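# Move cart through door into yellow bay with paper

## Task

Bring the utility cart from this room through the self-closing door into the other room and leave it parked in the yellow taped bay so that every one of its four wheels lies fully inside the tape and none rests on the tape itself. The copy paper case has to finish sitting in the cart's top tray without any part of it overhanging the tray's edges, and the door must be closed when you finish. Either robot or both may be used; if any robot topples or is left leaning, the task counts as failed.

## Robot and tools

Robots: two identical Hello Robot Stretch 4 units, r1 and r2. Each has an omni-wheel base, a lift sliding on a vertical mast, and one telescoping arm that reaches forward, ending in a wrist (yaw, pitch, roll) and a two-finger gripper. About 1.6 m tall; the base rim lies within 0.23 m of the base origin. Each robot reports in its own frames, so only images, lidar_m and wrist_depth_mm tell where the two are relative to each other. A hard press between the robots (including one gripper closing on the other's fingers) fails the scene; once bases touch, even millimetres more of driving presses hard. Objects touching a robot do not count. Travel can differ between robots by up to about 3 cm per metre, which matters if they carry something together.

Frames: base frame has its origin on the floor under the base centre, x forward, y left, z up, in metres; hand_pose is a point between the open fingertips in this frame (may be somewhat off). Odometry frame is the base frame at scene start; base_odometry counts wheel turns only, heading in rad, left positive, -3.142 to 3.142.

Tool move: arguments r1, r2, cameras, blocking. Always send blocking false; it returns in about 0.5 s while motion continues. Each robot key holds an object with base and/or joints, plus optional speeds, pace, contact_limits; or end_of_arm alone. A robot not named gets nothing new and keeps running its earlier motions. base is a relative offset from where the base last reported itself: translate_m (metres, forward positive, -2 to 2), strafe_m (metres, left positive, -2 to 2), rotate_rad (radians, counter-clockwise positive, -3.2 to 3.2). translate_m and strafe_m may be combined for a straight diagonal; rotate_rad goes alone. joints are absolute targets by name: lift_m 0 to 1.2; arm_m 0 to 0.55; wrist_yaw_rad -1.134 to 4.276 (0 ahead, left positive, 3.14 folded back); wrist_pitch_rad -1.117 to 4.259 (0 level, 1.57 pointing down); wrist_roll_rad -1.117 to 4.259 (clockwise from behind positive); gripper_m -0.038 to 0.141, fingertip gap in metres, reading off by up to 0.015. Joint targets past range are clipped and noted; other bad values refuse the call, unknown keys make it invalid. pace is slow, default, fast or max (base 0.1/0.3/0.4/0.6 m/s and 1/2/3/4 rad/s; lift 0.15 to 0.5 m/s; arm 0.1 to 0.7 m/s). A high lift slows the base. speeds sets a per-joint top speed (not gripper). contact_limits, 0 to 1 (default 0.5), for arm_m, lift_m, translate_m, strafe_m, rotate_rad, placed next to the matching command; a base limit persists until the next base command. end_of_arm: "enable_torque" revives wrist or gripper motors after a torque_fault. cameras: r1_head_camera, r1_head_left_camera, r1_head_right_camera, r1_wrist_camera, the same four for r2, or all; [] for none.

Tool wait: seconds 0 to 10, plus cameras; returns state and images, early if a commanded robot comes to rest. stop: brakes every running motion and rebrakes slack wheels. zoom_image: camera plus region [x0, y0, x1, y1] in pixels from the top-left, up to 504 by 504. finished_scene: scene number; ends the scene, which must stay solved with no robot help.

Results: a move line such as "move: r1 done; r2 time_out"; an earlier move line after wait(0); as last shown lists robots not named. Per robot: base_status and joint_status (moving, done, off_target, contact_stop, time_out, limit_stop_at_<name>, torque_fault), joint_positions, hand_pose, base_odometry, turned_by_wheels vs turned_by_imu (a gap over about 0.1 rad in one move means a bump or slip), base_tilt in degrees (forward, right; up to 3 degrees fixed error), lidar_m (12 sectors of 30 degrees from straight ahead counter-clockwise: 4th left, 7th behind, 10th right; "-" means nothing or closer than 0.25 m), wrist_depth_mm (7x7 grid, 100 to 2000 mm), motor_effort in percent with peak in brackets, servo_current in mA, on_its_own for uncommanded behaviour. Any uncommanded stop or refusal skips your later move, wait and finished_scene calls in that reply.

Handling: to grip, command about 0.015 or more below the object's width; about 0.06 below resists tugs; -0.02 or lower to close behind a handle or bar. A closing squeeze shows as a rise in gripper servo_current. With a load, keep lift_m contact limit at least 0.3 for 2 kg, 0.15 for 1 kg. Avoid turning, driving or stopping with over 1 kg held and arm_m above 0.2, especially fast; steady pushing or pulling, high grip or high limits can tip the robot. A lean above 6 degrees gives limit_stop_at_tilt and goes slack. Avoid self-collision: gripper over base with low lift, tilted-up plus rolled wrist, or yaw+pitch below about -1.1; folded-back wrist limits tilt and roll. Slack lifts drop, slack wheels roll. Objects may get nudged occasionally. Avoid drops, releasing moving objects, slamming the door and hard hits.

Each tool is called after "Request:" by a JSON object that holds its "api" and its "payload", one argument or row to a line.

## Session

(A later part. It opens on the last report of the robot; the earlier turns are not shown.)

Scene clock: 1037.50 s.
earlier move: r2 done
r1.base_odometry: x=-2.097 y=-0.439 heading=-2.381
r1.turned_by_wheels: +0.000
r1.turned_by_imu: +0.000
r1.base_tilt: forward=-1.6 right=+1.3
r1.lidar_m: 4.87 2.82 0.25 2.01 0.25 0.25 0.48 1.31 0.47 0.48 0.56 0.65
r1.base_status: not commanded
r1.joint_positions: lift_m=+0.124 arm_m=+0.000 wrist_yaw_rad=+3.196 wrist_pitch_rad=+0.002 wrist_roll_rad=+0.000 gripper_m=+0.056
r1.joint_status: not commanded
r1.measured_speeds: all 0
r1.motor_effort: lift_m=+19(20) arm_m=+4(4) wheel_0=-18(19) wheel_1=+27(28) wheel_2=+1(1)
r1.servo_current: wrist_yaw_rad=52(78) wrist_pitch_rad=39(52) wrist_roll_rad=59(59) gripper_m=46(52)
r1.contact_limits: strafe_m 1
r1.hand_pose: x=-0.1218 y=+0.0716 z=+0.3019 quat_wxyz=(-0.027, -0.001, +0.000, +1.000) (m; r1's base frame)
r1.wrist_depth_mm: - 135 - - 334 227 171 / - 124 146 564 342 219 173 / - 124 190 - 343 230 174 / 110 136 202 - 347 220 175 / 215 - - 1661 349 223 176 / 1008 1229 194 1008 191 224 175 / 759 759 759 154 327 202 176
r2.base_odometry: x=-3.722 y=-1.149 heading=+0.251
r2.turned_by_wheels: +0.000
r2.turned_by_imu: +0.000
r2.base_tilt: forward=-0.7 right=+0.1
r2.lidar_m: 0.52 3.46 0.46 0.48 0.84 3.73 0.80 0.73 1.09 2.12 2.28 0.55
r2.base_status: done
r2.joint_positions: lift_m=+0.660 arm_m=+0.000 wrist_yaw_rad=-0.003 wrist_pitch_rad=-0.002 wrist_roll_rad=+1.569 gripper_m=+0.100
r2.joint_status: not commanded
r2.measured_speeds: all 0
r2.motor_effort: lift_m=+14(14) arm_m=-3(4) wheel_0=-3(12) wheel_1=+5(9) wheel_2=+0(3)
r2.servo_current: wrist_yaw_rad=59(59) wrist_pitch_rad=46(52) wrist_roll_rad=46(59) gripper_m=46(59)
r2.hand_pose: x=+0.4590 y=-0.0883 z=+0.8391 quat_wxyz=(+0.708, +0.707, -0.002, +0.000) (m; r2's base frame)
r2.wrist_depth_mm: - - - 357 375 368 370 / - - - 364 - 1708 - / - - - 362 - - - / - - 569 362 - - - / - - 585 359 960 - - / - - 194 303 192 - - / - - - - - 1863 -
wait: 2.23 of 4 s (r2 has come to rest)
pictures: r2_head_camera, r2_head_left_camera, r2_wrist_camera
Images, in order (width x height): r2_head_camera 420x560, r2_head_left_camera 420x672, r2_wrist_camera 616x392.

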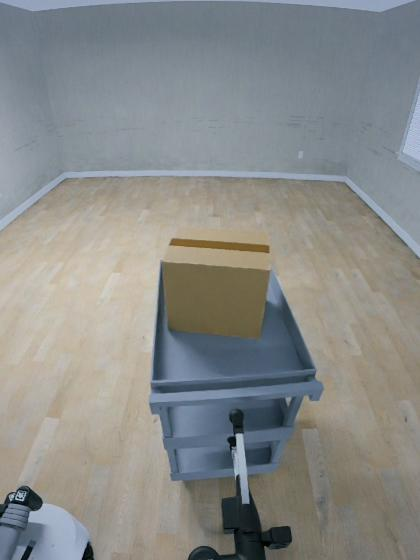

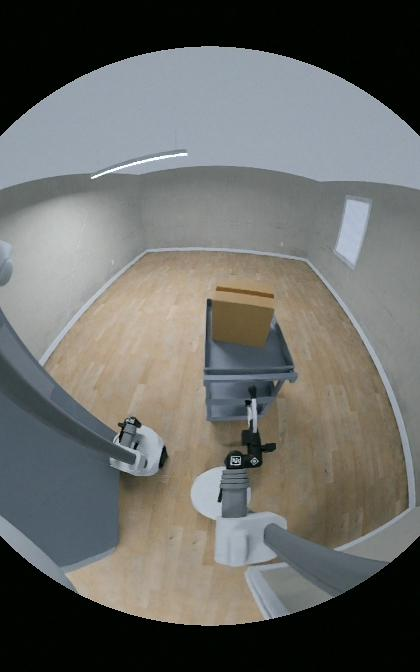

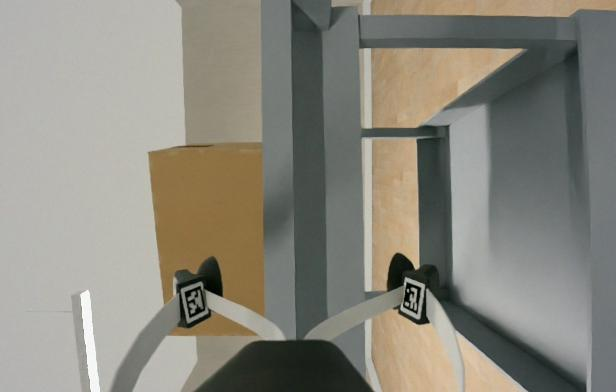

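Request:
{"api": "move", "payload": {
  "r2": {"base":{"translate_m":0.142},"pace":"slow","contact_limits":{"translate_m":0.2}},
  "blocking": false,
  "cameras": []
}}

Request:
{"api": "wait", "payload": {
  "seconds": 4,
  "cameras": []
}}

Request:
{"api": "move", "payload": {
  "r2": {"joints":{"gripper_m":-0.01}},
  "blocking": false,
  "cameras": []
}}

Request:
{"api": "wait", "payload": {
  "seconds": 3,
  "cameras": ["r2_head_camera","r2_head_right_camera"]
}}

Scene clock: 1043.40 s.
move: r2 moving
r1: as last shown
r1.lidar_m: 4.87 2.81 0.25 1.99 0.25 0.25 0.48 1.33 0.47 0.46 0.54 0.64
r1.motor_effort: lift_m=+19(19) arm_m=+4(4) wheel_0=-18(18) wheel_1=+27(27) wheel_2=+1(1)
r1.servo_current: wrist_yaw_rad=65(65) wrist_pitch_rad=46(52) wrist_roll_rad=39(72) gripper_m=39(46)
r1.contact_limits: strafe_m 1
r1.wrist_depth_mm: - 135 - - 336 227 171 / - 124 146 559 338 217 173 / - 124 190 - 342 231 173 / 110 135 203 - 347 221 175 / 216 - - 1708 351 223 175 / 991 1229 193 1025 191 224 175 / 750 768 750 153 329 202 176
r2.base_odometry: x=-3.711 y=-1.146 heading=+0.251
r2.turned_by_wheels: +0.000
r2.turned_by_imu: +0.000
r2.base_tilt: forward=-0.7 right=+0.1
r2.lidar_m: 0.49 3.47 0.48 0.50 0.83 3.77 0.83 0.74 1.12 2.15 2.29 0.53
r2.base_status: translate_m moving
r2.joint_positions: lift_m=+0.660 arm_m=+0.000 wrist_yaw_rad=-0.003 wrist_pitch_rad=-0.002 wrist_roll_rad=+1.569 gripper_m=+0.100
r2.joint_status: not commanded
r2.measured_speeds: translate_m=+0.049 strafe_m=+0.000 rotate_rad=-0.003 lift_m=+0.000 arm_m=+0.000 wrist_yaw_rad=+0.000 wrist_pitch_rad=+0.000 wrist_roll_rad=+0.000
r2.motor_effort: lift_m=+14(14) arm_m=-3(4) wheel_0=+4(11) wheel_1=+6(7) wheel_2=-10(10)
r2.servo_current: wrist_yaw_rad=39(59) wrist_pitch_rad=46(46) wrist_roll_rad=46(52) gripper_m=52(52)
r2.contact_limits: translate_m 0.2
r2.hand_pose: x=+0.4590 y=-0.0883 z=+0.8391 quat_wxyz=(+0.708, +0.707, -0.002, +0.000) (m; r2's base frame)
r2.wrist_depth_mm: - - - 353 359 368 359 / - - - 351 - 1661 - / - - - 351 - - - / - - 559 349 - - - / - - 569 349 349 - - / - - 195 349 192 - - / - - - - - 1863 -
pictures: none
No camera images: "cameras" was empty.

Scene clock: 1045.63 s.
earlier move: r2 done
r1.base_odometry: x=-2.097 y=-0.439 heading=-2.381
r1.turned_by_wheels: +0.000
r1.turned_by_imu: +0.000
r1.base_tilt: forward=-1.5 right=+1.3
r1.lidar_m: 4.87 2.80 0.25 1.98 0.25 0.25 0.45 1.35 0.45 0.42 0.57 0.66
r1.base_status: not commanded
r1.joint_positions: lift_m=+0.124 arm_m=+0.000 wrist_yaw_rad=+3.196 wrist_pitch_rad=+0.002 wrist_roll_rad=+0.000 gripper_m=+0.056
r1.joint_status: not commanded
r1.measured_speeds: all 0
r1.motor_effort: lift_m=+19(19) arm_m=+4(4) wheel_0=-18(19) wheel_1=+27(27) wheel_2=+1(1)
r1.servo_current: wrist_yaw_rad=52(65) wrist_pitch_rad=33(52) wrist_roll_rad=59(72) gripper_m=39(46)
r1.contact_limits: strafe_m 1
r1.hand_pose: x=-0.1218 y=+0.0716 z=+0.3019 quat_wxyz=(-0.027, -0.001, +0.000, +1.000) (m; r1's base frame)
r1.wrist_depth_mm: - 135 - - 336 227 171 / - 124 146 564 342 218 173 / - 124 190 - 345 231 173 / 110 135 202 - 347 220 174 / 216 - - 1661 351 223 175 / 1008 1205 194 1008 191 223 176 / 750 759 750 153 329 202 176
r2.base_odometry: x=-3.585 y=-1.113 heading=+0.251
r2.turned_by_wheels: +0.000
r2.turned_by_imu: +0.000
r2.base_tilt: forward=-0.7 right=+0.1
r2.lidar_m: 0.36 0.39 0.46 0.43 0.80 1.08 0.90 0.88 1.34 2.16 2.28 0.40
r2.base_status: done
r2.joint_positions: lift_m=+0.660 arm_m=+0.000 wrist_yaw_rad=-0.003 wrist_pitch_rad=-0.002 wrist_roll_rad=+1.569 gripper_m=+0.100
r2.joint_status: not commanded
r2.measured_speeds: all 0
r2.motor_effort: lift_m=+14(14) arm_m=-3(4) wheel_0=+4(11) wheel_1=+4(7) wheel_2=-8(11)
r2.servo_current: wrist_yaw_rad=52(65) wrist_pitch_rad=52(52) wrist_roll_rad=46(59) gripper_m=46(59)
r2.contact_limits: translate_m 0.2
r2.hand_pose: x=+0.4590 y=-0.0883 z=+0.8391 quat_wxyz=(+0.708, +0.707, -0.002, +0.000) (m; r2's base frame)
r2.wrist_depth_mm: - - - 227 227 1708 1205 / - - - 226 226 1708 - / - - 424 224 224 798 - / - 436 433 224 224 820 - / - 452 220 223 222 820 - / - 455 169 222 198 - - / - - 473 - - 1808 -
wait: 2.23 of 4 s (r2 has come to rest)
pictures: none
No camera images: "cameras" was empty.

Scene clock: 1046.13 s.
move: r2 moving
r1: as last shown
r1.base_tilt: forward=-1.6 right=+1.3
r1.lidar_m: 4.87 2.82 0.25 1.98 0.25 0.25 0.47 1.34 0.44 0.41 0.54 0.66
r1.motor_effort: lift_m=+19(19) arm_m=+4(4) wheel_0=-18(18) wheel_1=+27(27) wheel_2=+1(1)
r1.servo_current: wrist_yaw_rad=39(65) wrist_pitch_rad=33(46) wrist_roll_rad=39(59) gripper_m=39(46)
r1.contact_limits: strafe_m 1
r1.wrist_depth_mm: - 134 - - 338 227 171 / - 124 146 564 338 220 173 / - 124 190 - 343 232 174 / 110 135 202 - 349 221 175 / 216 - - 1661 349 223 176 / 1008 1229 194 1008 191 224 176 / 750 750 750 153 329 202 176
r2.base_odometry: x=-3.585 y=-1.113 heading=+0.251
r2.turned_by_wheels: +0.000
r2.turned_by_imu: +0.000
r2.base_tilt: forward=-0.7 right=+0.1
r2.lidar_m: 0.36 0.42 0.45 0.44 0.83 1.05 0.90 0.88 1.34 2.16 2.30 0.43
r2.base_status: not commanded
r2.joint_positions: lift_m=+0.660 arm_m=+0.000 wrist_yaw_rad=-0.003 wrist_pitch_rad=+0.000 wrist_roll_rad=+1.569 gripper_m=+0.084
r2.joint_status: gripper_m moving
r2.measured_speeds: translate_m=+0.000 strafe_m=+0.000 rotate_rad=+0.000 lift_m=+0.000 arm_m=+0.000 wrist_yaw_rad=+0.000 wrist_pitch_rad=+0.013 wrist_roll_rad=+0.000
r2.motor_effort: lift_m=+14(14) arm_m=-4(4) wheel_0=+4(4) wheel_1=+4(5) wheel_2=-8(8)
r2.servo_current: wrist_yaw_rad=52(52) wrist_pitch_rad=39(46) wrist_roll_rad=46(59) gripper_m=163(163)
r2.contact_limits: translate_m 0.2
r2.hand_pose: x=+0.4590 y=-0.0883 z=+0.8386 quat_wxyz=(+0.708, +0.707, -0.001, -0.001) (m; r2's base frame)
r2.wrist_depth_mm: - - 167 228 - 1618 1182 / - - - 225 - 1661 - / - - 166 226 809 - - / - 439 427 225 224 - - / - 449 224 224 224 788 - / - 459 164 222 189 - - / - - 473 - - - -
pictures: none
No camera images: "cameras" was empty.

Scene clock: 1047.53 s.
earlier move: r2 done
r1.base_odometry: x=-2.097 y=-0.439 heading=-2.381
r1.turned_by_wheels: +0.000
r1.turned_by_imu: +0.000
r1.base_tilt: forward=-1.6 right=+1.3
r1.lidar_m: 4.87 2.79 0.25 2.00 0.25 0.25 0.47 1.32 0.48 0.43 0.56 0.66
r1.base_status: not commanded
r1.joint_positions: lift_m=+0.124 arm_m=+0.000 wrist_yaw_rad=+3.196 wrist_pitch_rad=+0.002 wrist_roll_rad=+0.000 gripper_m=+0.056
r1.joint_status: not commanded
r1.measured_speeds: all 0
r1.motor_effort: lift_m=+19(19) arm_m=+4(4) wheel_0=-18(19) wheel_1=+27(28) wheel_2=+1(1)
r1.servo_current: wrist_yaw_rad=59(65) wrist_pitch_rad=39(52) wrist_roll_rad=52(65) gripper_m=39(46)
r1.contact_limits: strafe_m 1
r1.hand_pose: x=-0.1218 y=+0.0716 z=+0.3019 quat_wxyz=(-0.027, -0.001, +0.000, +1.000) (m; r1's base frame)
r1.wrist_depth_mm: - 135 - - 334 227 170 / - 124 146 559 340 218 172 / - 124 190 - 343 231 174 / 110 135 202 - 347 220 175 / 216 - - 1708 349 223 176 / 1008 1229 193 1008 191 224 176 / 750 768 759 154 329 202 176
r2.base_odometry: x=-3.585 y=-1.113 heading=+0.251
r2.turned_by_wheels: +0.000
r2.turned_by_imu: +0.000
r2.base_tilt: forward=-0.7 right=+0.0
r2.lidar_m: 0.38 0.39 0.46 0.42 0.83 1.07 0.91 0.89 1.29 2.16 2.30 0.42
r2.base_status: not commanded
r2.joint_positions: lift_m=+0.660 arm_m=+0.000 wrist_yaw_rad=-0.003 wrist_pitch_rad=+0.003 wrist_roll_rad=+1.569 gripper_m=-0.008
r2.joint_status: all done
r2.measured_speeds: all 0
r2.motor_effort: lift_m=+16(16) arm_m=-3(4) wheel_0=+3(4) wheel_1=+4(5) wheel_2=-7(8)
r2.servo_current: wrist_yaw_rad=46(72) wrist_pitch_rad=33(52) wrist_roll_rad=46(65) gripper_m=208(468)
r2.contact_limits: translate_m 0.2
r2.hand_pose: x=+0.4590 y=-0.0883 z=+0.8374 quat_wxyz=(+0.708, +0.707, +0.000, -0.002) (m; r2's base frame)
r2.wrist_depth_mm: - - 169 229 - 1618 1205 / - - - 229 - 1618 - / - - 168 228 788 - - / - 436 167 227 820 - - / - 445 166 226 225 - - / - 459 176 224 182 162 - / 1863 473 473 - - 1756 -
wait: 1.40 of 3 s (r2 has come to rest)
pictures: r2_head_camera, r2_head_right_camera
Images, in order (width x height): r2_head_camera 420x560, r2_head_right_camera 420x672.

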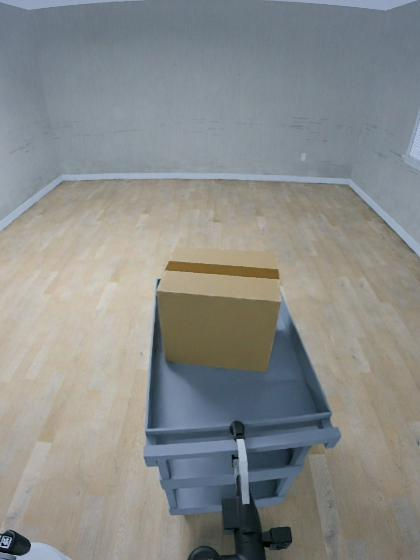

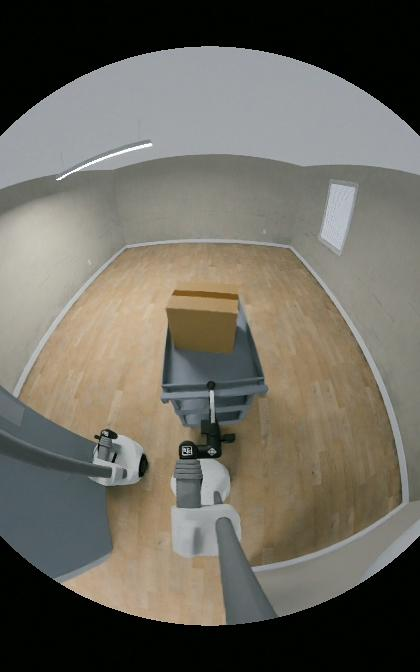

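Request:
{"api": "move", "payload": {
  "r2": {"base":{"translate_m":-0.36,"strafe_m":0.08},"pace":"slow","contact_limits":{"translate_m":0.4}},
  "blocking": false,
  "cameras": []
}}

Request:
{"api": "wait", "payload": {
  "seconds": 6,
  "cameras": ["r1_head_right_camera","r2_head_camera","r2_head_right_camera","r2_head_left_camera"]
}}

Scene clock: 1054.20 s.
move: r2 moving
r1: as last shown
r1.lidar_m: 4.88 2.82 0.25 1.98 0.25 0.25 0.45 1.34 0.46 0.41 0.53 0.63
r1.motor_effort: lift_m=+19(19) arm_m=+4(4) wheel_0=-18(18) wheel_1=+27(28) wheel_2=+1(1)
r1.servo_current: wrist_yaw_rad=65(72) wrist_pitch_rad=39(46) wrist_roll_rad=65(65) gripper_m=46(46)
r1.contact_limits: strafe_m 1
r1.wrist_depth_mm: - 135 - - 336 228 172 / - 124 146 559 340 219 172 / - 124 190 - 342 231 173 / 110 136 202 - 347 220 175 / 216 - - 1661 351 223 176 / 1008 1229 194 1025 191 224 175 / 750 750 750 153 329 202 176
r2.base_odometry: x=-3.597 y=-1.114 heading=+0.251
r2.turned_by_wheels: +0.000
r2.turned_by_imu: +0.000
r2.base_tilt: forward=-0.7 right=+0.1
r2.lidar_m: 0.40 0.42 0.45 0.45 0.81 1.09 0.87 0.88 1.31 2.17 2.30 0.44
r2.base_status: translate_m moving; strafe_m moving
r2.joint_positions: lift_m=+0.660 arm_m=+0.000 wrist_yaw_rad=-0.003 wrist_pitch_rad=-0.003 wrist_roll_rad=+1.569 gripper_m=-0.009
r2.joint_status: not commanded
r2.measured_speeds: translate_m=-0.044 strafe_m=+0.010 rotate_rad=-0.003 lift_m=+0.000 arm_m=+0.001 wrist_yaw_rad=+0.022 wrist_pitch_rad=+0.000 wrist_roll_rad=+0.000
r2.motor_effort: lift_m=+14(16) arm_m=+1(7) wheel_0=-8(8) wheel_1=-7(7) wheel_2=+12(12)
r2.servo_current: wrist_yaw_rad=52(52) wrist_pitch_rad=46(46) wrist_roll_rad=59(59) gripper_m=98(215)
r2.contact_limits: translate_m 0.4
r2.hand_pose: x=+0.4591 y=-0.0882 z=+0.8395 quat_wxyz=(+0.708, +0.707, -0.002, +0.000) (m; r2's base frame)
r2.wrist_depth_mm: - - - 241 240 1756 1281 / - - - 181 238 1808 - / - - 445 238 238 820 - / - 459 455 238 238 831 - / - - 466 200 236 831 - / - - 188 178 181 831 - / - 1921 496 - - - -
pictures: none
No camera images: "cameras" was empty.

Scene clock: 1058.67 s.
earlier move: r2 done
r1.base_odometry: x=-2.097 y=-0.439 heading=-2.381
r1.turned_by_wheels: +0.000
r1.turned_by_imu: +0.000
r1.base_tilt: forward=-1.6 right=+1.3
r1.lidar_m: 4.88 2.81 0.25 2.01 0.25 0.25 0.48 0.55 0.52 0.43 0.48 0.94
r1.base_status: not commanded
r1.joint_positions: lift_m=+0.124 arm_m=+0.000 wrist_yaw_rad=+3.196 wrist_pitch_rad=+0.002 wrist_roll_rad=+0.000 gripper_m=+0.056
r1.joint_status: not commanded
r1.measured_speeds: all 0
r1.motor_effort: lift_m=+19(20) arm_m=+4(4) wheel_0=-18(19) wheel_1=+27(28) wheel_2=+1(1)
r1.servo_current: wrist_yaw_rad=46(78) wrist_pitch_rad=46(52) wrist_roll_rad=52(72) gripper_m=46(46)
r1.contact_limits: strafe_m 1
r1.hand_pose: x=-0.1218 y=+0.0716 z=+0.3019 quat_wxyz=(-0.027, -0.001, +0.000, +1.000) (m; r1's base frame)
r1.wrist_depth_mm: - 135 - - 336 228 171 / - 124 146 564 340 218 172 / - 124 190 - 343 231 174 / 110 136 202 - 349 221 175 / 216 - - 1661 349 223 176 / 1008 1255 194 1008 191 224 176 / 759 759 750 153 327 202 176
r2.base_odometry: x=-3.953 y=-1.125 heading=+0.251
r2.turned_by_wheels: +0.000
r2.turned_by_imu: -0.002
r2.base_tilt: forward=-0.7 right=+0.1
r2.lidar_m: 0.44 0.55 0.50 0.69 0.71 3.50 3.45 0.58 0.73 2.21 0.42 0.38
r2.base_status: done
r2.joint_positions: lift_m=+0.660 arm_m=+0.000 wrist_yaw_rad=-0.004 wrist_pitch_rad=-0.003 wrist_roll_rad=+1.569 gripper_m=-0.009
r2.joint_status: not commanded
r2.measured_speeds: all 0
r2.motor_effort: lift_m=+13(16) arm_m=-4(7) wheel_0=-9(17) wheel_1=-5(9) wheel_2=+4(16)
r2.servo_current: wrist_yaw_rad=46(65) wrist_pitch_rad=46(52) wrist_roll_rad=52(65) gripper_m=85(215)
r2.contact_limits: translate_m 0.4
r2.hand_pose: x=+0.4589 y=-0.0887 z=+0.8395 quat_wxyz=(+0.708, +0.707, -0.003, -0.001) (m; r2's base frame)
r2.wrist_depth_mm: - 368 359 172 176 715 - / - 392 373 183 185 741 - / - 445 424 192 196 798 - / - - 469 206 210 - - / - - 530 220 227 - - / - - 187 177 180 1661 480 / - - - - - 1808 1229
wait: 4.47 of 6 s (r2 has come to rest)
pictures: r1_head_right_camera, r2_head_camera, r2_head_left_camera, r2_head_right_camera
Images, in order (width x height): r1_head_right_camera 420x672, r2_head_camera 420x560, r2_head_left_camera 420x672, r2_head_right_camera 420x672.

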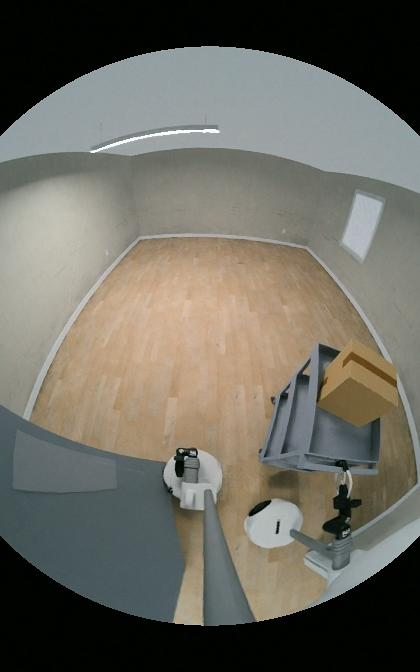

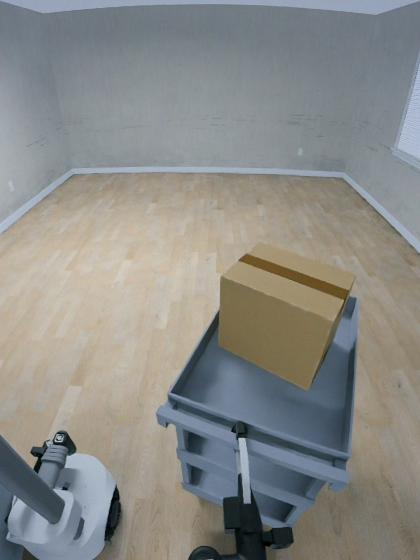

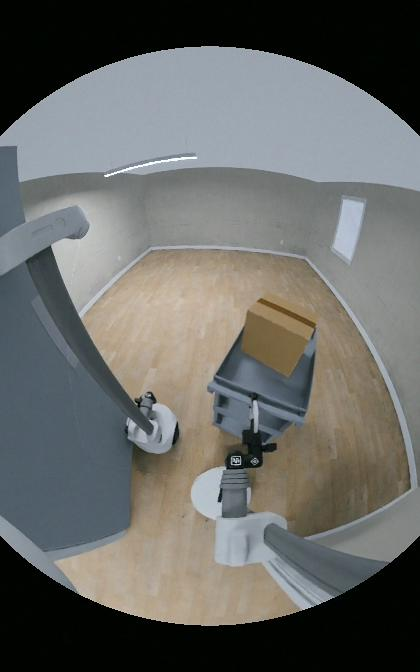

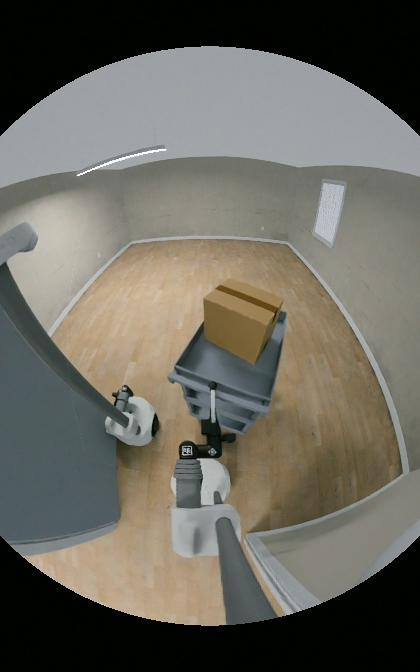

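Request:
{"api": "move", "payload": {
  "r2": {"base":{"translate_m":-0.4,"strafe_m":0.02},"pace":"slow","contact_limits":{"translate_m":0.4}},
  "blocking": false,
  "cameras": []
}}

Request:
{"api": "wait", "payload": {
  "seconds": 6,
  "cameras": ["r1_head_right_camera","r2_head_camera","r2_head_right_camera"]
}}

Scene clock: 1065.60 s.
move: r2 moving
r1: as last shown
r1.lidar_m: 4.86 2.80 0.25 2.00 0.25 0.25 0.48 0.56 0.52 0.44 0.47 3.88
r1.motor_effort: lift_m=+19(19) arm_m=+4(4) wheel_0=-18(18) wheel_1=+27(27) wheel_2=+1(1)
r1.servo_current: wrist_yaw_rad=39(59) wrist_pitch_rad=46(52) wrist_roll_rad=52(65) gripper_m=33(46)
r1.contact_limits: strafe_m 1
r1.wrist_depth_mm: - 135 - - 338 227 171 / - 124 146 564 340 218 173 / - 124 191 - 345 232 173 / 110 136 202 - 345 220 174 / 216 - - 1661 349 223 176 / 1008 1229 193 1025 191 224 176 / 750 768 750 153 327 201 176
r2.base_odometry: x=-3.966 y=-1.127 heading=+0.250
r2.turned_by_wheels: -0.001
r2.turned_by_imu: +0.000
r2.base_tilt: forward=-0.7 right=+0.0
r2.lidar_m: 0.44 0.56 0.51 0.69 0.68 3.48 3.43 0.56 0.73 2.19 0.46 0.39
r2.base_status: translate_m moving; strafe_m moving
r2.joint_positions: lift_m=+0.660 arm_m=+0.000 wrist_yaw_rad=-0.004 wrist_pitch_rad=-0.003 wrist_roll_rad=+1.569 gripper_m=-0.009
r2.joint_status: not commanded
r2.measured_speeds: translate_m=-0.048 strafe_m=+0.002 rotate_rad=+0.001 lift_m=+0.000 arm_m=+0.000 wrist_yaw_rad=+0.000 wrist_pitch_rad=+0.000 wrist_roll_rad=+0.000
r2.motor_effort: lift_m=+13(13) arm_m=-4(5) wheel_0=-8(14) wheel_1=-9(9) wheel_2=+10(11)
r2.servo_current: wrist_yaw_rad=59(65) wrist_pitch_rad=39(46) wrist_roll_rad=52(52) gripper_m=85(91)
r2.contact_limits: translate_m 0.4
r2.hand_pose: x=+0.4589 y=-0.0887 z=+0.8395 quat_wxyz=(+0.708, +0.707, -0.003, -0.001) (m; r2's base frame)
r2.wrist_depth_mm: - 368 366 171 173 715 - / - 392 375 182 185 741 - / - 442 424 193 197 798 - / - - 469 206 211 - - / - - 535 214 228 - - / - - 188 174 177 1708 484 / - - - - - 1808 1229
pictures: none
No camera images: "cameras" was empty.

Scene clock: 1070.40 s.
earlier move: r2 done
r1.base_odometry: x=-2.097 y=-0.439 heading=-2.381
r1.turned_by_wheels: +0.000
r1.turned_by_imu: +0.000
r1.base_tilt: forward=-1.6 right=+1.3
r1.lidar_m: 4.87 2.80 0.25 2.01 0.25 0.25 0.46 0.80 0.53 0.57 0.81 3.88
r1.base_status: not commanded
r1.joint_positions: lift_m=+0.124 arm_m=+0.000 wrist_yaw_rad=+3.196 wrist_pitch_rad=+0.002 wrist_roll_rad=+0.000 gripper_m=+0.056
r1.joint_status: not commanded
r1.measured_speeds: all 0
r1.motor_effort: lift_m=+19(20) arm_m=+4(4) wheel_0=-18(19) wheel_1=+27(28) wheel_2=+1(1)
r1.servo_current: wrist_yaw_rad=72(72) wrist_pitch_rad=39(52) wrist_roll_rad=33(72) gripper_m=39(52)
r1.contact_limits: strafe_m 1
r1.hand_pose: x=-0.1218 y=+0.0716 z=+0.3019 quat_wxyz=(-0.027, -0.001, +0.000, +1.000) (m; r1's base frame)
r1.wrist_depth_mm: - 135 - - 336 228 171 / - 124 146 564 340 218 173 / - 124 190 - 345 231 173 / 109 136 203 - 347 220 174 / 228 1756 - 1756 351 222 175 / 226 1025 193 1025 191 224 176 / 759 759 741 153 327 202 176
r2.base_odometry: x=-4.346 y=-1.205 heading=+0.251
r2.turned_by_wheels: +0.001
r2.turned_by_imu: +0.001
r2.base_tilt: forward=-0.7 right=+0.1
r2.lidar_m: 0.45 0.81 0.69 0.65 2.76 3.10 3.03 3.24 0.32 0.40 0.37 0.32
r2.base_status: done
r2.joint_positions: lift_m=+0.660 arm_m=+0.000 wrist_yaw_rad=+0.000 wrist_pitch_rad=-0.003 wrist_roll_rad=+1.569 gripper_m=-0.009
r2.joint_status: not commanded
r2.measured_speeds: all 0
r2.motor_effort: lift_m=+13(13) arm_m=-4(5) wheel_0=-3(14) wheel_1=-4(9) wheel_2=+7(13)
r2.servo_current: wrist_yaw_rad=46(65) wrist_pitch_rad=39(46) wrist_roll_rad=52(59) gripper_m=85(98)
r2.contact_limits: translate_m 0.4
r2.hand_pose: x=+0.4593 y=-0.0875 z=+0.8395 quat_wxyz=(+0.708, +0.707, -0.001, +0.001) (m; r2's base frame)
r2.wrist_depth_mm: - 347 - 137 139 - - / - 392 - 152 152 - - / - 492 105 170 170 - - / - - 120 183 193 1808 - / - - - 140 221 1808 477 / - - 178 168 180 1708 1229 / - - - - - 347 353
wait: 4.80 of 6 s (r2 has come to rest)
pictures: r1_head_right_camera, r2_head_camera, r2_head_right_camera
Images, in order (width x height): r1_head_right_camera 420x672, r2_head_camera 420x560, r2_head_right_camera 420x672.

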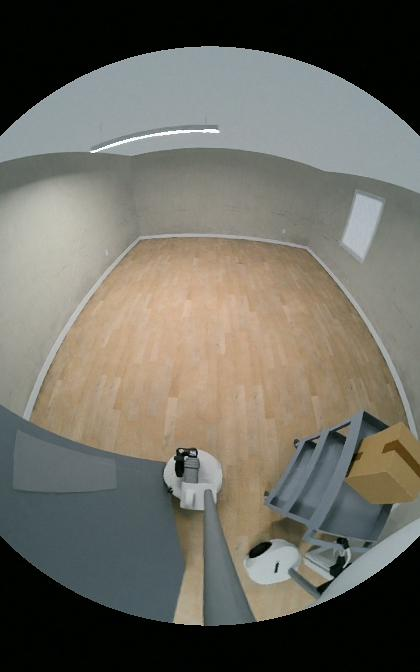

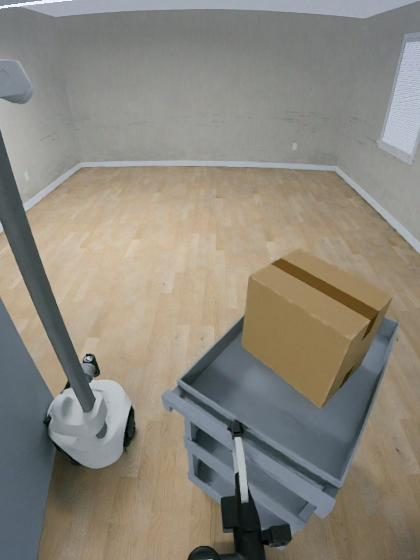

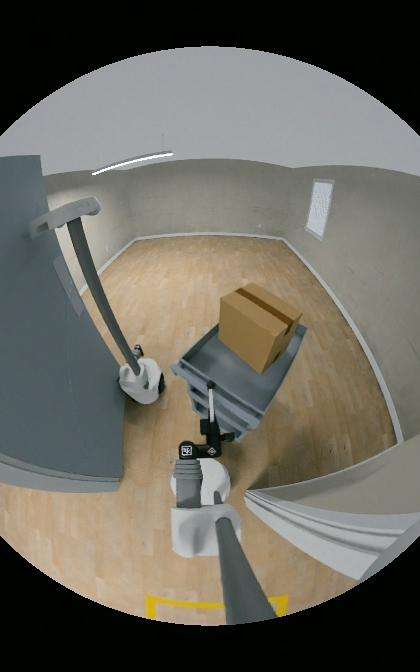

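Request:
{"api": "move", "payload": {
  "r2": {"joints":{"gripper_m":0.1}},
  "blocking": false,
  "cameras": []
}}

Request:
{"api": "wait", "payload": {
  "seconds": 3,
  "cameras": []
}}

Request:
{"api": "move", "payload": {
  "r2": {"base":{"translate_m":-0.12},"pace":"slow"},
  "blocking": false,
  "cameras": []
}}

Request:
{"api": "wait", "payload": {
  "seconds": 3,
  "cameras": []
}}

Request:
{"api": "move", "payload": {
  "r2": {"base":{"strafe_m":0.13},"pace":"slow"},
  "blocking": false,
  "cameras": []
}}

Request:
{"api": "wait", "payload": {
  "seconds": 4,
  "cameras": ["r2_head_camera","r2_head_left_camera","r2_head_right_camera","r2_wrist_camera"]
}}

Scene clock: 1094.13 s.
move: r2 moving
r1: as last shown
r1.lidar_m: 4.88 2.81 0.25 2.01 0.25 0.25 0.45 0.81 0.53 0.57 0.85 3.88
r1.motor_effort: lift_m=+19(19) arm_m=+4(4) wheel_0=-18(18) wheel_1=+27(27) wheel_2=+1(1)
r1.servo_current: wrist_yaw_rad=59(65) wrist_pitch_rad=39(46) wrist_roll_rad=52(59) gripper_m=39(46)
r1.contact_limits: strafe_m 1
r1.wrist_depth_mm: - 135 - - 336 227 170 / - 124 145 559 340 217 172 / - 124 190 - 345 231 173 / 110 135 202 - 351 220 175 / 228 1756 - 1708 349 221 175 / 226 1025 193 1025 191 224 176 / 759 750 750 154 327 202 176
r2.base_odometry: x=-4.346 y=-1.205 heading=+0.251
r2.turned_by_wheels: +0.000
r2.turned_by_imu: +0.001
r2.base_tilt: forward=-0.7 right=+0.0
r2.lidar_m: 0.46 0.80 0.70 0.63 2.72 3.10 3.04 3.19 0.33 0.42 2.34 0.32
r2.base_status: not commanded
r2.joint_positions: lift_m=+0.660 arm_m=+0.000 wrist_yaw_rad=+0.000 wrist_pitch_rad=-0.003 wrist_roll_rad=+1.569 gripper_m=+0.012
r2.joint_status: gripper_m moving
r2.measured_speeds: all 0
r2.motor_effort: lift_m=+13(13) arm_m=-4(4) wheel_0=-2(3) wheel_1=-4(4) wheel_2=+5(7)
r2.servo_current: wrist_yaw_rad=52(59) wrist_pitch_rad=39(46) wrist_roll_rad=39(52) gripper_m=91(104)
r2.contact_limits: translate_m 0.4
r2.hand_pose: x=+0.4593 y=-0.0875 z=+0.8395 quat_wxyz=(+0.708, +0.707, -0.001, +0.001) (m; r2's base frame)
r2.wrist_depth_mm: - 347 - 138 140 - - / - 389 - - 153 - - / - 492 107 172 171 - - / - - 122 186 195 1808 - / - - - 213 226 1808 484 / - - 179 171 183 1756 1255 / - - - - - 359 357
pictures: none
No camera images: "cameras" was empty.

Scene clock: 1095.50 s.
earlier move: r2 done
r1.base_odometry: x=-2.097 y=-0.439 heading=-2.381
r1.turned_by_wheels: +0.000
r1.turned_by_imu: +0.000
r1.base_tilt: forward=-1.6 right=+1.3
r1.lidar_m: 4.85 2.83 0.25 2.00 0.25 0.25 0.45 0.81 0.53 0.55 0.82 3.92
r1.base_status: not commanded
r1.joint_positions: lift_m=+0.124 arm_m=+0.000 wrist_yaw_rad=+3.196 wrist_pitch_rad=+0.002 wrist_roll_rad=+0.000 gripper_m=+0.056
r1.joint_status: not commanded
r1.measured_speeds: all 0
r1.motor_effort: lift_m=+19(19) arm_m=+4(4) wheel_0=-18(19) wheel_1=+27(28) wheel_2=+1(1)
r1.servo_current: wrist_yaw_rad=52(65) wrist_pitch_rad=46(52) wrist_roll_rad=52(72) gripper_m=46(52)
r1.contact_limits: strafe_m 1
r1.hand_pose: x=-0.1218 y=+0.0716 z=+0.3019 quat_wxyz=(-0.027, -0.001, +0.000, +1.000) (m; r1's base frame)
r1.wrist_depth_mm: - 135 - - 336 227 171 / - 124 146 564 340 219 172 / - 124 190 - 343 230 174 / 110 135 202 - 347 221 174 / 228 1708 - 1661 351 223 175 / 226 1008 193 1008 191 224 176 / 741 759 750 153 327 203 176
r2.base_odometry: x=-4.346 y=-1.205 heading=+0.251
r2.turned_by_wheels: +0.000
r2.turned_by_imu: +0.000
r2.base_tilt: forward=-0.7 right=+0.0
r2.lidar_m: 0.45 0.81 0.69 0.63 2.74 3.08 3.02 3.21 0.33 0.36 2.35 0.33
r2.base_status: not commanded
r2.joint_positions: lift_m=+0.660 arm_m=+0.000 wrist_yaw_rad=+0.000 wrist_pitch_rad=-0.003 wrist_roll_rad=+1.569 gripper_m=+0.100
r2.joint_status: all done
r2.measured_speeds: all 0
r2.motor_effort: lift_m=+13(14) arm_m=-4(5) wheel_0=-1(3) wheel_1=-3(4) wheel_2=+3(7)
r2.servo_current: wrist_yaw_rad=46(59) wrist_pitch_rad=39(46) wrist_roll_rad=52(59) gripper_m=52(137)
r2.contact_limits: translate_m 0.4
r2.hand_pose: x=+0.4593 y=-0.0875 z=+0.8394 quat_wxyz=(+0.708, +0.707, -0.001, +0.001) (m; r2's base frame)
r2.wrist_depth_mm: - 351 - 147 147 - - / - 394 - 163 163 - - / - 477 114 182 182 - - / - - 134 206 207 1863 - / - - 219 230 238 1708 477 / - - 189 263 193 1499 449 / - - - - 364 366 370
wait: 1.37 of 3 s (r2 has come to rest)
pictures: none
No camera images: "cameras" was empty.

Scene clock: 1096.00 s.
move: r2 moving
r1: as last shown
r1.lidar_m: 4.86 2.79 0.25 2.01 0.25 0.25 0.46 0.82 0.54 0.55 0.82 3.89
r1.motor_effort: lift_m=+19(19) arm_m=+4(4) wheel_0=-18(18) wheel_1=+27(27) wheel_2=+1(1)
r1.servo_current: wrist_yaw_rad=59(65) wrist_pitch_rad=39(46) wrist_roll_rad=33(52) gripper_m=46(46)
r1.contact_limits: strafe_m 1
r1.wrist_depth_mm: - 135 - - 336 228 171 / - 124 146 564 340 219 172 / - 124 190 - 342 231 174 / 110 136 202 - 347 220 175 / 228 1708 - 1661 349 223 176 / 226 1025 194 1025 191 224 176 / 750 750 759 153 329 202 176
r2.base_odometry: x=-4.358 y=-1.208 heading=+0.250
r2.turned_by_wheels: +0.000
r2.turned_by_imu: +0.000
r2.base_tilt: forward=-0.7 right=+0.1
r2.lidar_m: 0.48 0.82 0.70 0.62 2.73 3.10 3.01 3.17 0.31 0.34 2.35 0.36
r2.base_status: translate_m moving
r2.joint_positions: lift_m=+0.660 arm_m=+0.000 wrist_yaw_rad=+0.000 wrist_pitch_rad=-0.002 wrist_roll_rad=+1.569 gripper_m=+0.100
r2.joint_status: not commanded
r2.measured_speeds: translate_m=-0.050 strafe_m=+0.000 rotate_rad=+0.000 lift_m=+0.000 arm_m=+0.000 wrist_yaw_rad=+0.000 wrist_pitch_rad=+0.001 wrist_roll_rad=+0.000
r2.motor_effort: lift_m=+13(13) arm_m=-4(5) wheel_0=-4(8) wheel_1=-7(8) wheel_2=+8(9)
r2.servo_current: wrist_yaw_rad=46(59) wrist_pitch_rad=46(46) wrist_roll_rad=59(59) gripper_m=46(52)
r2.hand_pose: x=+0.4593 y=-0.0875 z=+0.8392 quat_wxyz=(+0.708, +0.707, -0.001, +0.001) (m; r2's base frame)
r2.wrist_depth_mm: - 355 - 154 154 - - / - 399 108 171 171 - - / - 488 124 196 191 - - / - - 521 212 223 - - / - - 211 242 249 1708 496 / - - 188 274 193 1499 445 / - - - - 379 379 384
pictures: none
No camera images: "cameras" was empty.

Scene clock: 1097.97 s.
earlier move: r2 done
r1.base_odometry: x=-2.097 y=-0.439 heading=-2.381
r1.turned_by_wheels: +0.000
r1.turned_by_imu: +0.000
r1.base_tilt: forward=-1.6 right=+1.3
r1.lidar_m: 4.87 2.81 0.25 2.00 0.25 0.25 0.46 0.91 0.53 0.57 0.83 3.84
r1.base_status: not commanded
r1.joint_positions: lift_m=+0.124 arm_m=+0.000 wrist_yaw_rad=+3.196 wrist_pitch_rad=+0.002 wrist_roll_rad=+0.000 gripper_m=+0.056
r1.joint_status: not commanded
r1.measured_speeds: all 0
r1.motor_effort: lift_m=+19(20) arm_m=+4(4) wheel_0=-18(19) wheel_1=+27(28) wheel_2=+1(1)
r1.servo_current: wrist_yaw_rad=52(65) wrist_pitch_rad=46(46) wrist_roll_rad=59(65) gripper_m=39(46)
r1.contact_limits: strafe_m 1
r1.hand_pose: x=-0.1218 y=+0.0716 z=+0.3019 quat_wxyz=(-0.027, -0.001, +0.000, +1.000) (m; r1's base frame)
r1.wrist_depth_mm: - 135 - - 336 227 171 / - 124 146 564 338 219 172 / - 124 190 - 343 231 174 / 110 136 202 - 347 221 175 / 216 1060 - 1756 351 222 175 / 215 1042 194 1025 191 224 175 / 750 759 750 153 325 202 176
r2.base_odometry: x=-4.462 y=-1.234 heading=+0.250
r2.turned_by_wheels: +0.000
r2.turned_by_imu: +0.000
r2.base_tilt: forward=-0.7 right=+0.0
r2.lidar_m: 0.51 0.89 0.67 0.63 2.71 2.97 2.91 2.90 0.32 0.29 2.34 0.44
r2.base_status: done
r2.joint_positions: lift_m=+0.660 arm_m=+0.000 wrist_yaw_rad=+0.000 wrist_pitch_rad=-0.002 wrist_roll_rad=+1.569 gripper_m=+0.100
r2.joint_status: not commanded
r2.measured_speeds: all 0
r2.motor_effort: lift_m=+13(14) arm_m=-4(5) wheel_0=-3(10) wheel_1=-5(8) wheel_2=+5(11)
r2.servo_current: wrist_yaw_rad=52(59) wrist_pitch_rad=46(46) wrist_roll_rad=46(59) gripper_m=52(59)
r2.hand_pose: x=+0.4593 y=-0.0875 z=+0.8392 quat_wxyz=(+0.708, +0.707, -0.001, +0.001) (m; r2's base frame)
r2.wrist_depth_mm: - 430 418 234 243 - - / - 492 469 253 270 - - / - - 559 283 - - - / - - - 319 - - - / - - - 366 - 1808 - / - - 193 351 193 525 455 / - - - - - 1921 1182
wait: 1.97 of 3 s (r2 has come to rest)
pictures: none
No camera images: "cameras" was empty.

Scene clock: 1098.47 s.
move: r2 moving
r1: as last shown
r1.lidar_m: 4.87 2.82 0.25 1.99 0.25 0.25 0.44 0.90 0.52 0.55 0.83 3.88
r1.motor_effort: lift_m=+19(19) arm_m=+3(4) wheel_0=-18(18) wheel_1=+27(27) wheel_2=+1(1)
r1.servo_current: wrist_yaw_rad=72(72) wrist_pitch_rad=39(46) wrist_roll_rad=39(72) gripper_m=46(46)
r1.contact_limits: strafe_m 1
r1.wrist_depth_mm: - 135 - - 338 227 171 / - 124 146 564 340 218 172 / - 124 190 - 345 231 174 / 110 135 201 - 347 220 175 / 216 1025 - 1708 349 223 175 / 216 1078 194 1008 191 224 176 / 750 741 750 153 329 202 176
r2.base_odometry: x=-4.465 y=-1.221 heading=+0.250
r2.turned_by_wheels: +0.000
r2.turned_by_imu: +0.000
r2.base_tilt: forward=-0.6 right=+0.1
r2.lidar_m: 0.51 0.88 0.63 0.62 2.73 2.98 2.91 2.93 0.33 0.31 2.36 0.46
r2.base_status: strafe_m moving
r2.joint_positions: lift_m=+0.660 arm_m=+0.000 wrist_yaw_rad=+0.000 wrist_pitch_rad=-0.002 wrist_roll_rad=+1.569 gripper_m=+0.100
r2.joint_status: not commanded
r2.measured_speeds: translate_m=+0.000 strafe_m=+0.057 rotate_rad=+0.000 lift_m=+0.000 arm_m=+0.000 wrist_yaw_rad=+0.000 wrist_pitch_rad=+0.000 wrist_roll_rad=+0.000
r2.motor_effort: lift_m=+13(13) arm_m=-5(5) wheel_0=-4(8) wheel_1=+9(9) wheel_2=+0(3)
r2.servo_current: wrist_yaw_rad=39(59) wrist_pitch_rad=46(52) wrist_roll_rad=59(59) gripper_m=52(59)
r2.hand_pose: x=+0.4593 y=-0.0875 z=+0.8392 quat_wxyz=(+0.708, +0.707, -0.001, +0.001) (m; r2's base frame)
r2.wrist_depth_mm: - 436 427 237 251 - - / - 517 477 260 279 - - / - - 574 293 - - - / - - - 330 - - - / - - - 377 - 1808 413 / - - 193 368 193 488 469 / - - - - - 1863 1182
pictures: none
No camera images: "cameras" was empty.

Scene clock: 1100.40 s.
earlier move: r2 done
r1.base_odometry: x=-2.097 y=-0.439 heading=-2.381
r1.turned_by_wheels: +0.000
r1.turned_by_imu: +0.000
r1.base_tilt: forward=-1.6 right=+1.3
r1.lidar_m: 4.87 2.84 0.25 2.00 0.25 0.25 0.47 0.77 0.51 0.56 0.85 3.88
r1.base_status: not commanded
r1.joint_positions: lift_m=+0.124 arm_m=+0.000 wrist_yaw_rad=+3.196 wrist_pitch_rad=+0.002 wrist_roll_rad=+0.000 gripper_m=+0.056
r1.joint_status: not commanded
r1.measured_speeds: all 0
r1.motor_effort: lift_m=+19(19) arm_m=+4(4) wheel_0=-19(19) wheel_1=+27(27) wheel_2=+1(1)
r1.servo_current: wrist_yaw_rad=59(72) wrist_pitch_rad=39(46) wrist_roll_rad=52(72) gripper_m=39(46)
r1.contact_limits: strafe_m 1
r1.hand_pose: x=-0.1218 y=+0.0716 z=+0.3019 quat_wxyz=(-0.027, -0.001, +0.000, +1.000) (m; r1's base frame)
r1.wrist_depth_mm: - 135 - - 334 227 171 / - 124 145 559 340 219 173 / - 124 190 - 343 232 173 / 109 135 202 - 347 220 175 / 228 976 - 1661 347 223 176 / 854 960 193 1008 191 223 175 / 750 759 750 153 329 202 176
r2.base_odometry: x=-4.494 y=-1.109 heading=+0.250
r2.turned_by_wheels: +0.000
r2.turned_by_imu: +0.000
r2.base_tilt: forward=-0.7 right=+0.1
r2.lidar_m: 0.61 0.82 0.53 0.52 2.59 2.95 2.91 3.07 2.49 0.42 2.44 0.51
r2.base_status: done
r2.joint_positions: lift_m=+0.660 arm_m=+0.000 wrist_yaw_rad=+0.000 wrist_pitch_rad=-0.002 wrist_roll_rad=+1.569 gripper_m=+0.100
r2.joint_status: not commanded
r2.measured_speeds: all 0
r2.motor_effort: lift_m=+13(13) arm_m=-4(5) wheel_0=-4(13) wheel_1=+5(9) wheel_2=+0(3)
r2.servo_current: wrist_yaw_rad=46(59) wrist_pitch_rad=52(52) wrist_roll_rad=46(59) gripper_m=46(59)
r2.hand_pose: x=+0.4593 y=-0.0875 z=+0.8392 quat_wxyz=(+0.708, +0.707, -0.001, +0.001) (m; r2's base frame)
r2.wrist_depth_mm: - - 521 306 - - - / - - 597 338 - - - / - - - 377 - - - / - - - 427 - 539 455 / - - - 445 - 1618 1118 / - - 192 - 194 1499 1182 / - - - - - 1808 866
wait: 1.93 of 4 s (r2 has come to rest)
pictures: r2_head_camera, r2_head_left_camera, r2_head_right_camera, r2_wrist_camera
Images, in order (width x height): r2_head_camera 420x560, r2_head_left_camera 420x672, r2_head_right_camera 420x672, r2_wrist_camera 616x392.

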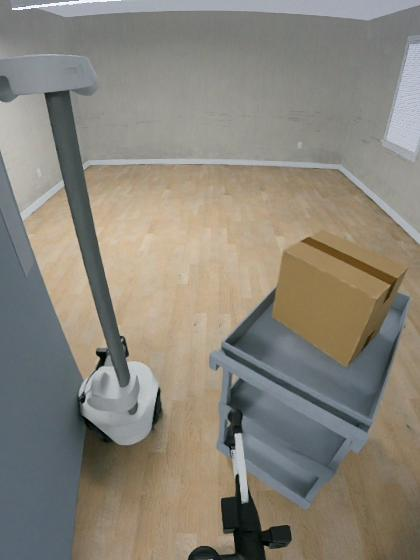

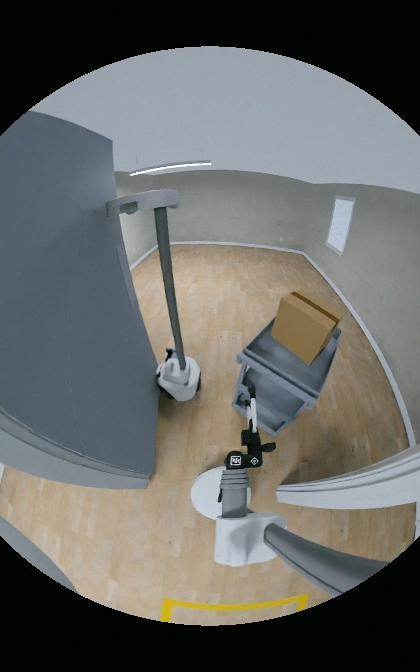

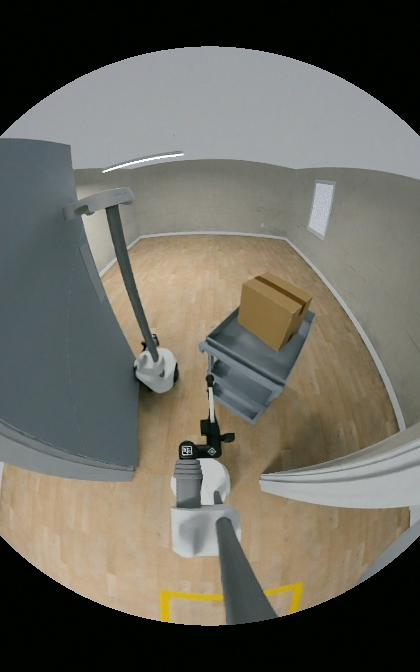

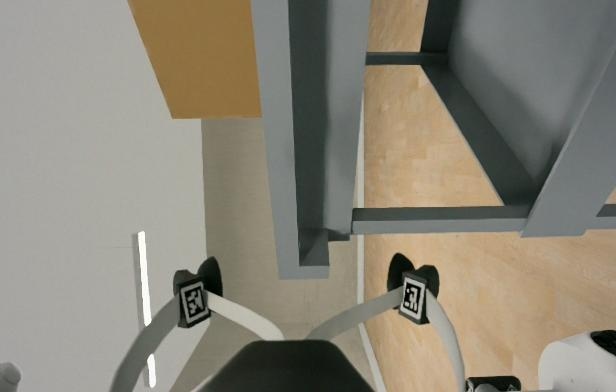

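Request:
{"api": "move", "payload": {
  "r2": {"base":{"translate_m":0.215,"strafe_m":-0.02},"pace":"slow","contact_limits":{"translate_m":0.2}},
  "blocking": false,
  "cameras": []
}}

Request:
{"api": "wait", "payload": {
  "seconds": 4,
  "cameras": ["r2_wrist_camera"]
}}

Request:
{"api": "move", "payload": {
  "r2": {"joints":{"gripper_m":-0.01}},
  "blocking": false,
  "cameras": []
}}

Request:
{"api": "wait", "payload": {
  "seconds": 3,
  "cameras": ["r2_head_camera","r2_head_right_camera"]
}}

Scene clock: 1110.10 s.
move: r2 moving
r1: as last shown
r1.lidar_m: 4.86 2.82 0.25 2.00 0.25 0.25 0.43 0.80 0.52 0.54 0.83 3.85
r1.motor_effort: lift_m=+19(19) arm_m=+4(4) wheel_0=-18(19) wheel_1=+27(27) wheel_2=+1(1)
r1.servo_current: wrist_yaw_rad=33(59) wrist_pitch_rad=46(46) wrist_roll_rad=26(52) gripper_m=39(46)
r1.contact_limits: strafe_m 1
r1.wrist_depth_mm: - 135 - - 336 227 171 / - 124 145 554 340 219 173 / - 124 190 - 343 231 174 / 110 135 202 - 347 220 175 / 228 991 - 1661 353 223 176 / 842 976 192 1008 191 223 176 / 750 750 759 153 329 202 176
r2.base_odometry: x=-4.482 y=-1.107 heading=+0.251
r2.turned_by_wheels: +0.000
r2.turned_by_imu: +0.001
r2.base_tilt: forward=-0.6 right=+0.1
r2.lidar_m: 0.60 0.82 0.53 0.51 2.60 2.97 2.89 3.09 0.48 0.44 0.52 0.50
r2.base_status: translate_m moving; strafe_m moving
r2.joint_positions: lift_m=+0.660 arm_m=+0.000 wrist_yaw_rad=+0.000 wrist_pitch_rad=-0.002 wrist_roll_rad=+1.569 gripper_m=+0.100
r2.joint_status: not commanded
r2.measured_speeds: translate_m=+0.049 strafe_m=-0.004 rotate_rad=-0.002 lift_m=+0.000 arm_m=+0.000 wrist_yaw_rad=+0.000 wrist_pitch_rad=+0.000 wrist_roll_rad=+0.000
r2.motor_effort: lift_m=+13(13) arm_m=-4(5) wheel_0=+5(8) wheel_1=+5(8) wheel_2=-9(11)
r2.servo_current: wrist_yaw_rad=46(52) wrist_pitch_rad=39(46) wrist_roll_rad=52(59) gripper_m=46(52)
r2.contact_limits: translate_m 0.2
r2.hand_pose: x=+0.4593 y=-0.0875 z=+0.8392 quat_wxyz=(+0.708, +0.707, -0.001, +0.001) (m; r2's base frame)
r2.wrist_depth_mm: - - 512 296 - - - / - - 591 329 - - - / - - - 368 - - - / - - - 410 - 554 439 / - - - 433 - 1576 1138 / - - 193 - 194 1537 1160 / - - - - - 1808 866
pictures: none
No camera images: "cameras" was empty.

Scene clock: 1113.03 s.
earlier move: r2 done
r1.base_odometry: x=-2.097 y=-0.439 heading=-2.381
r1.turned_by_wheels: +0.000
r1.turned_by_imu: +0.000
r1.base_tilt: forward=-1.6 right=+1.3
r1.lidar_m: 4.88 2.80 0.26 2.00 0.25 0.25 0.44 0.67 0.51 0.55 0.81 3.88
r1.base_status: not commanded
r1.joint_positions: lift_m=+0.124 arm_m=+0.000 wrist_yaw_rad=+3.196 wrist_pitch_rad=+0.002 wrist_roll_rad=+0.000 gripper_m=+0.056
r1.joint_status: not commanded
r1.measured_speeds: all 0
r1.motor_effort: lift_m=+19(20) arm_m=+4(4) wheel_0=-18(19) wheel_1=+27(28) wheel_2=+1(1)
r1.servo_current: wrist_yaw_rad=52(85) wrist_pitch_rad=46(46) wrist_roll_rad=46(65) gripper_m=46(46)
r1.contact_limits: strafe_m 1
r1.hand_pose: x=-0.1218 y=+0.0716 z=+0.3019 quat_wxyz=(-0.027, -0.001, +0.000, +1.000) (m; r1's base frame)
r1.wrist_depth_mm: - 135 - - 336 227 171 / - 124 146 564 340 218 173 / - 124 190 - 345 231 173 / 110 136 202 - 349 220 175 / 228 866 - 1661 349 223 175 / 224 798 193 1008 191 224 176 / 220 750 750 153 327 202 176
r2.base_odometry: x=-4.281 y=-1.075 heading=+0.251
r2.turned_by_wheels: +0.000
r2.turned_by_imu: +0.001
r2.base_tilt: forward=-0.7 right=+0.0
r2.lidar_m: 0.46 0.65 0.56 0.53 0.54 3.17 3.15 3.24 0.48 0.92 0.33 0.35
r2.base_status: done
r2.joint_positions: lift_m=+0.660 arm_m=+0.000 wrist_yaw_rad=+0.000 wrist_pitch_rad=-0.002 wrist_roll_rad=+1.569 gripper_m=+0.100
r2.joint_status: not commanded
r2.measured_speeds: all 0
r2.motor_effort: lift_m=+13(14) arm_m=-5(5) wheel_0=+7(9) wheel_1=+5(8) wheel_2=-7(11)
r2.servo_current: wrist_yaw_rad=46(59) wrist_pitch_rad=46(46) wrist_roll_rad=52(59) gripper_m=46(59)
r2.contact_limits: translate_m 0.2
r2.hand_pose: x=+0.4593 y=-0.0875 z=+0.8392 quat_wxyz=(+0.708, +0.707, -0.001, +0.001) (m; r2's base frame)
r2.wrist_depth_mm: - 379 - 145 145 - - / - 439 - 160 160 1576 - / - - 111 179 180 1618 455 / - - 126 203 204 1708 1182 / - - 151 228 234 276 1060 / - - 189 237 192 1397 1182 / - - - - - 1808 1182
wait: 2.93 of 4 s (r2 has come to rest)
pictures: r2_wrist_camera
Images, in order (width x height): r2_wrist_camera 616x392.

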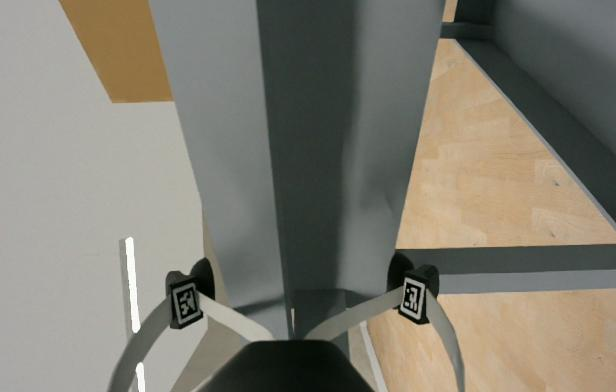

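Scene clock: 1113.53 s.
move: r2 moving
r1: as last shown
r1.lidar_m: 4.88 2.82 0.25 2.01 0.25 0.25 0.48 0.68 0.52 0.58 0.83 3.88
r1.motor_effort: lift_m=+19(19) arm_m=+4(4) wheel_0=-18(19) wheel_1=+27(27) wheel_2=+1(1)
r1.servo_current: wrist_yaw_rad=52(65) wrist_pitch_rad=52(52) wrist_roll_rad=46(59) gripper_m=39(46)
r1.contact_limits: strafe_m 1
r1.wrist_depth_mm: - 135 - - 336 226 171 / - 124 146 564 338 219 172 / - 124 190 - 342 231 174 / 110 135 202 - 345 220 175 / 229 866 - 1708 349 223 176 / 225 809 193 1025 191 224 176 / 221 759 750 154 329 202 175
r2.base_odometry: x=-4.281 y=-1.075 heading=+0.251
r2.turned_by_wheels: +0.000
r2.turned_by_imu: +0.000
r2.base_tilt: forward=-0.7 right=+0.0
r2.lidar_m: 0.47 0.67 0.58 0.52 0.59 3.19 3.12 3.25 0.46 0.93 0.35 0.35
r2.base_status: not commanded
r2.joint_positions: lift_m=+0.660 arm_m=+0.000 wrist_yaw_rad=+0.000 wrist_pitch_rad=-0.002 wrist_roll_rad=+1.569 gripper_m=+0.083
r2.joint_status: gripper_m moving
r2.measured_speeds: all 0
r2.motor_effort: lift_m=+13(14) arm_m=-4(4) wheel_0=+6(7) wheel_1=+5(5) wheel_2=-7(7)
r2.servo_current: wrist_yaw_rad=52(52) wrist_pitch_rad=39(46) wrist_roll_rad=39(52) gripper_m=117(117)
r2.contact_limits: translate_m 0.2
r2.hand_pose: x=+0.4593 y=-0.0875 z=+0.8392 quat_wxyz=(+0.708, +0.707, -0.001, +0.001) (m; r2's base frame)
r2.wrist_depth_mm: - 379 - 145 145 - - / - 439 - 161 160 1537 - / - - 111 180 179 1661 449 / - - 126 203 204 1756 1182 / - - 152 228 236 277 1060 / - - 186 242 189 1397 1160 / - - - - - 1863 1160
pictures: none
No camera images: "cameras" was empty.

Scene clock: 1114.90 s.
earlier move: r2 done
r1.base_odometry: x=-2.097 y=-0.439 heading=-2.381
r1.turned_by_wheels: +0.000
r1.turned_by_imu: +0.000
r1.base_tilt: forward=-1.6 right=+1.3
r1.lidar_m: 4.87 2.81 0.25 1.99 0.25 0.25 0.47 0.66 0.53 0.57 0.83 3.88
r1.base_status: not commanded
r1.joint_positions: lift_m=+0.124 arm_m=+0.000 wrist_yaw_rad=+3.196 wrist_pitch_rad=+0.002 wrist_roll_rad=+0.000 gripper_m=+0.056
r1.joint_status: not commanded
r1.measured_speeds: all 0
r1.motor_effort: lift_m=+19(20) arm_m=+4(4) wheel_0=-18(19) wheel_1=+27(27) wheel_2=+1(1)
r1.servo_current: wrist_yaw_rad=59(72) wrist_pitch_rad=39(52) wrist_roll_rad=46(59) gripper_m=39(46)
r1.contact_limits: strafe_m 1
r1.hand_pose: x=-0.1218 y=+0.0716 z=+0.3019 quat_wxyz=(-0.027, -0.001, +0.000, +1.000) (m; r1's base frame)
r1.wrist_depth_mm: - 135 - - 336 228 171 / - 124 146 559 340 219 172 / - 124 189 - 343 231 174 / 110 136 202 - 347 221 174 / 228 891 - 1708 351 222 175 / 225 809 194 1025 190 224 176 / 221 750 741 153 327 202 176
r2.base_odometry: x=-4.281 y=-1.075 heading=+0.251
r2.turned_by_wheels: +0.000
r2.turned_by_imu: +0.000
r2.base_tilt: forward=-0.6 right=+0.0
r2.lidar_m: 0.47 0.68 0.56 0.52 0.58 3.20 3.13 3.23 0.45 0.94 0.33 0.34
r2.base_status: not commanded
r2.joint_positions: lift_m=+0.660 arm_m=+0.000 wrist_yaw_rad=+0.000 wrist_pitch_rad=-0.005 wrist_roll_rad=+1.569 gripper_m=-0.009
r2.joint_status: all done
r2.measured_speeds: all 0
r2.motor_effort: lift_m=+13(14) arm_m=-4(5) wheel_0=+4(7) wheel_1=+4(5) wheel_2=-4(7)
r2.servo_current: wrist_yaw_rad=39(59) wrist_pitch_rad=46(52) wrist_roll_rad=46(59) gripper_m=104(241)
r2.contact_limits: translate_m 0.2
r2.hand_pose: x=+0.4593 y=-0.0875 z=+0.8399 quat_wxyz=(+0.708, +0.707, -0.002, +0.002) (m; r2's base frame)
r2.wrist_depth_mm: - 375 - 138 140 - - / - 439 - - 151 559 500 / - - 106 170 170 1618 1182 / - - 120 120 192 1808 1281 / - - - 139 221 265 1118 / - - 180 166 182 1499 1160 / - - - - - - 1255
wait: 1.37 of 3 s (r2 has come to rest)
pictures: r2_head_camera, r2_head_right_camera
Images, in order (width x height): r2_head_camera 420x560, r2_head_right_camera 420x672.

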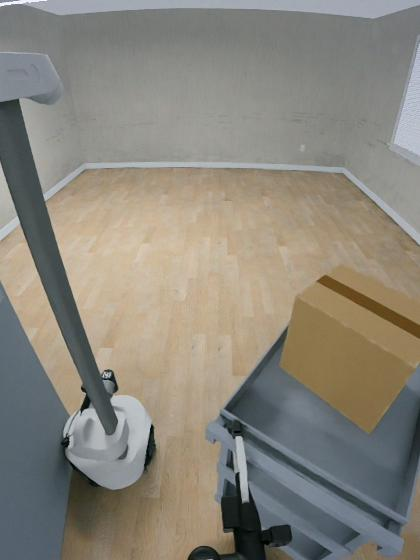

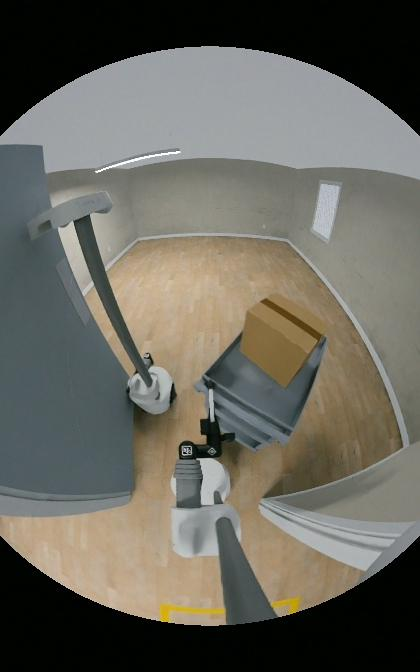

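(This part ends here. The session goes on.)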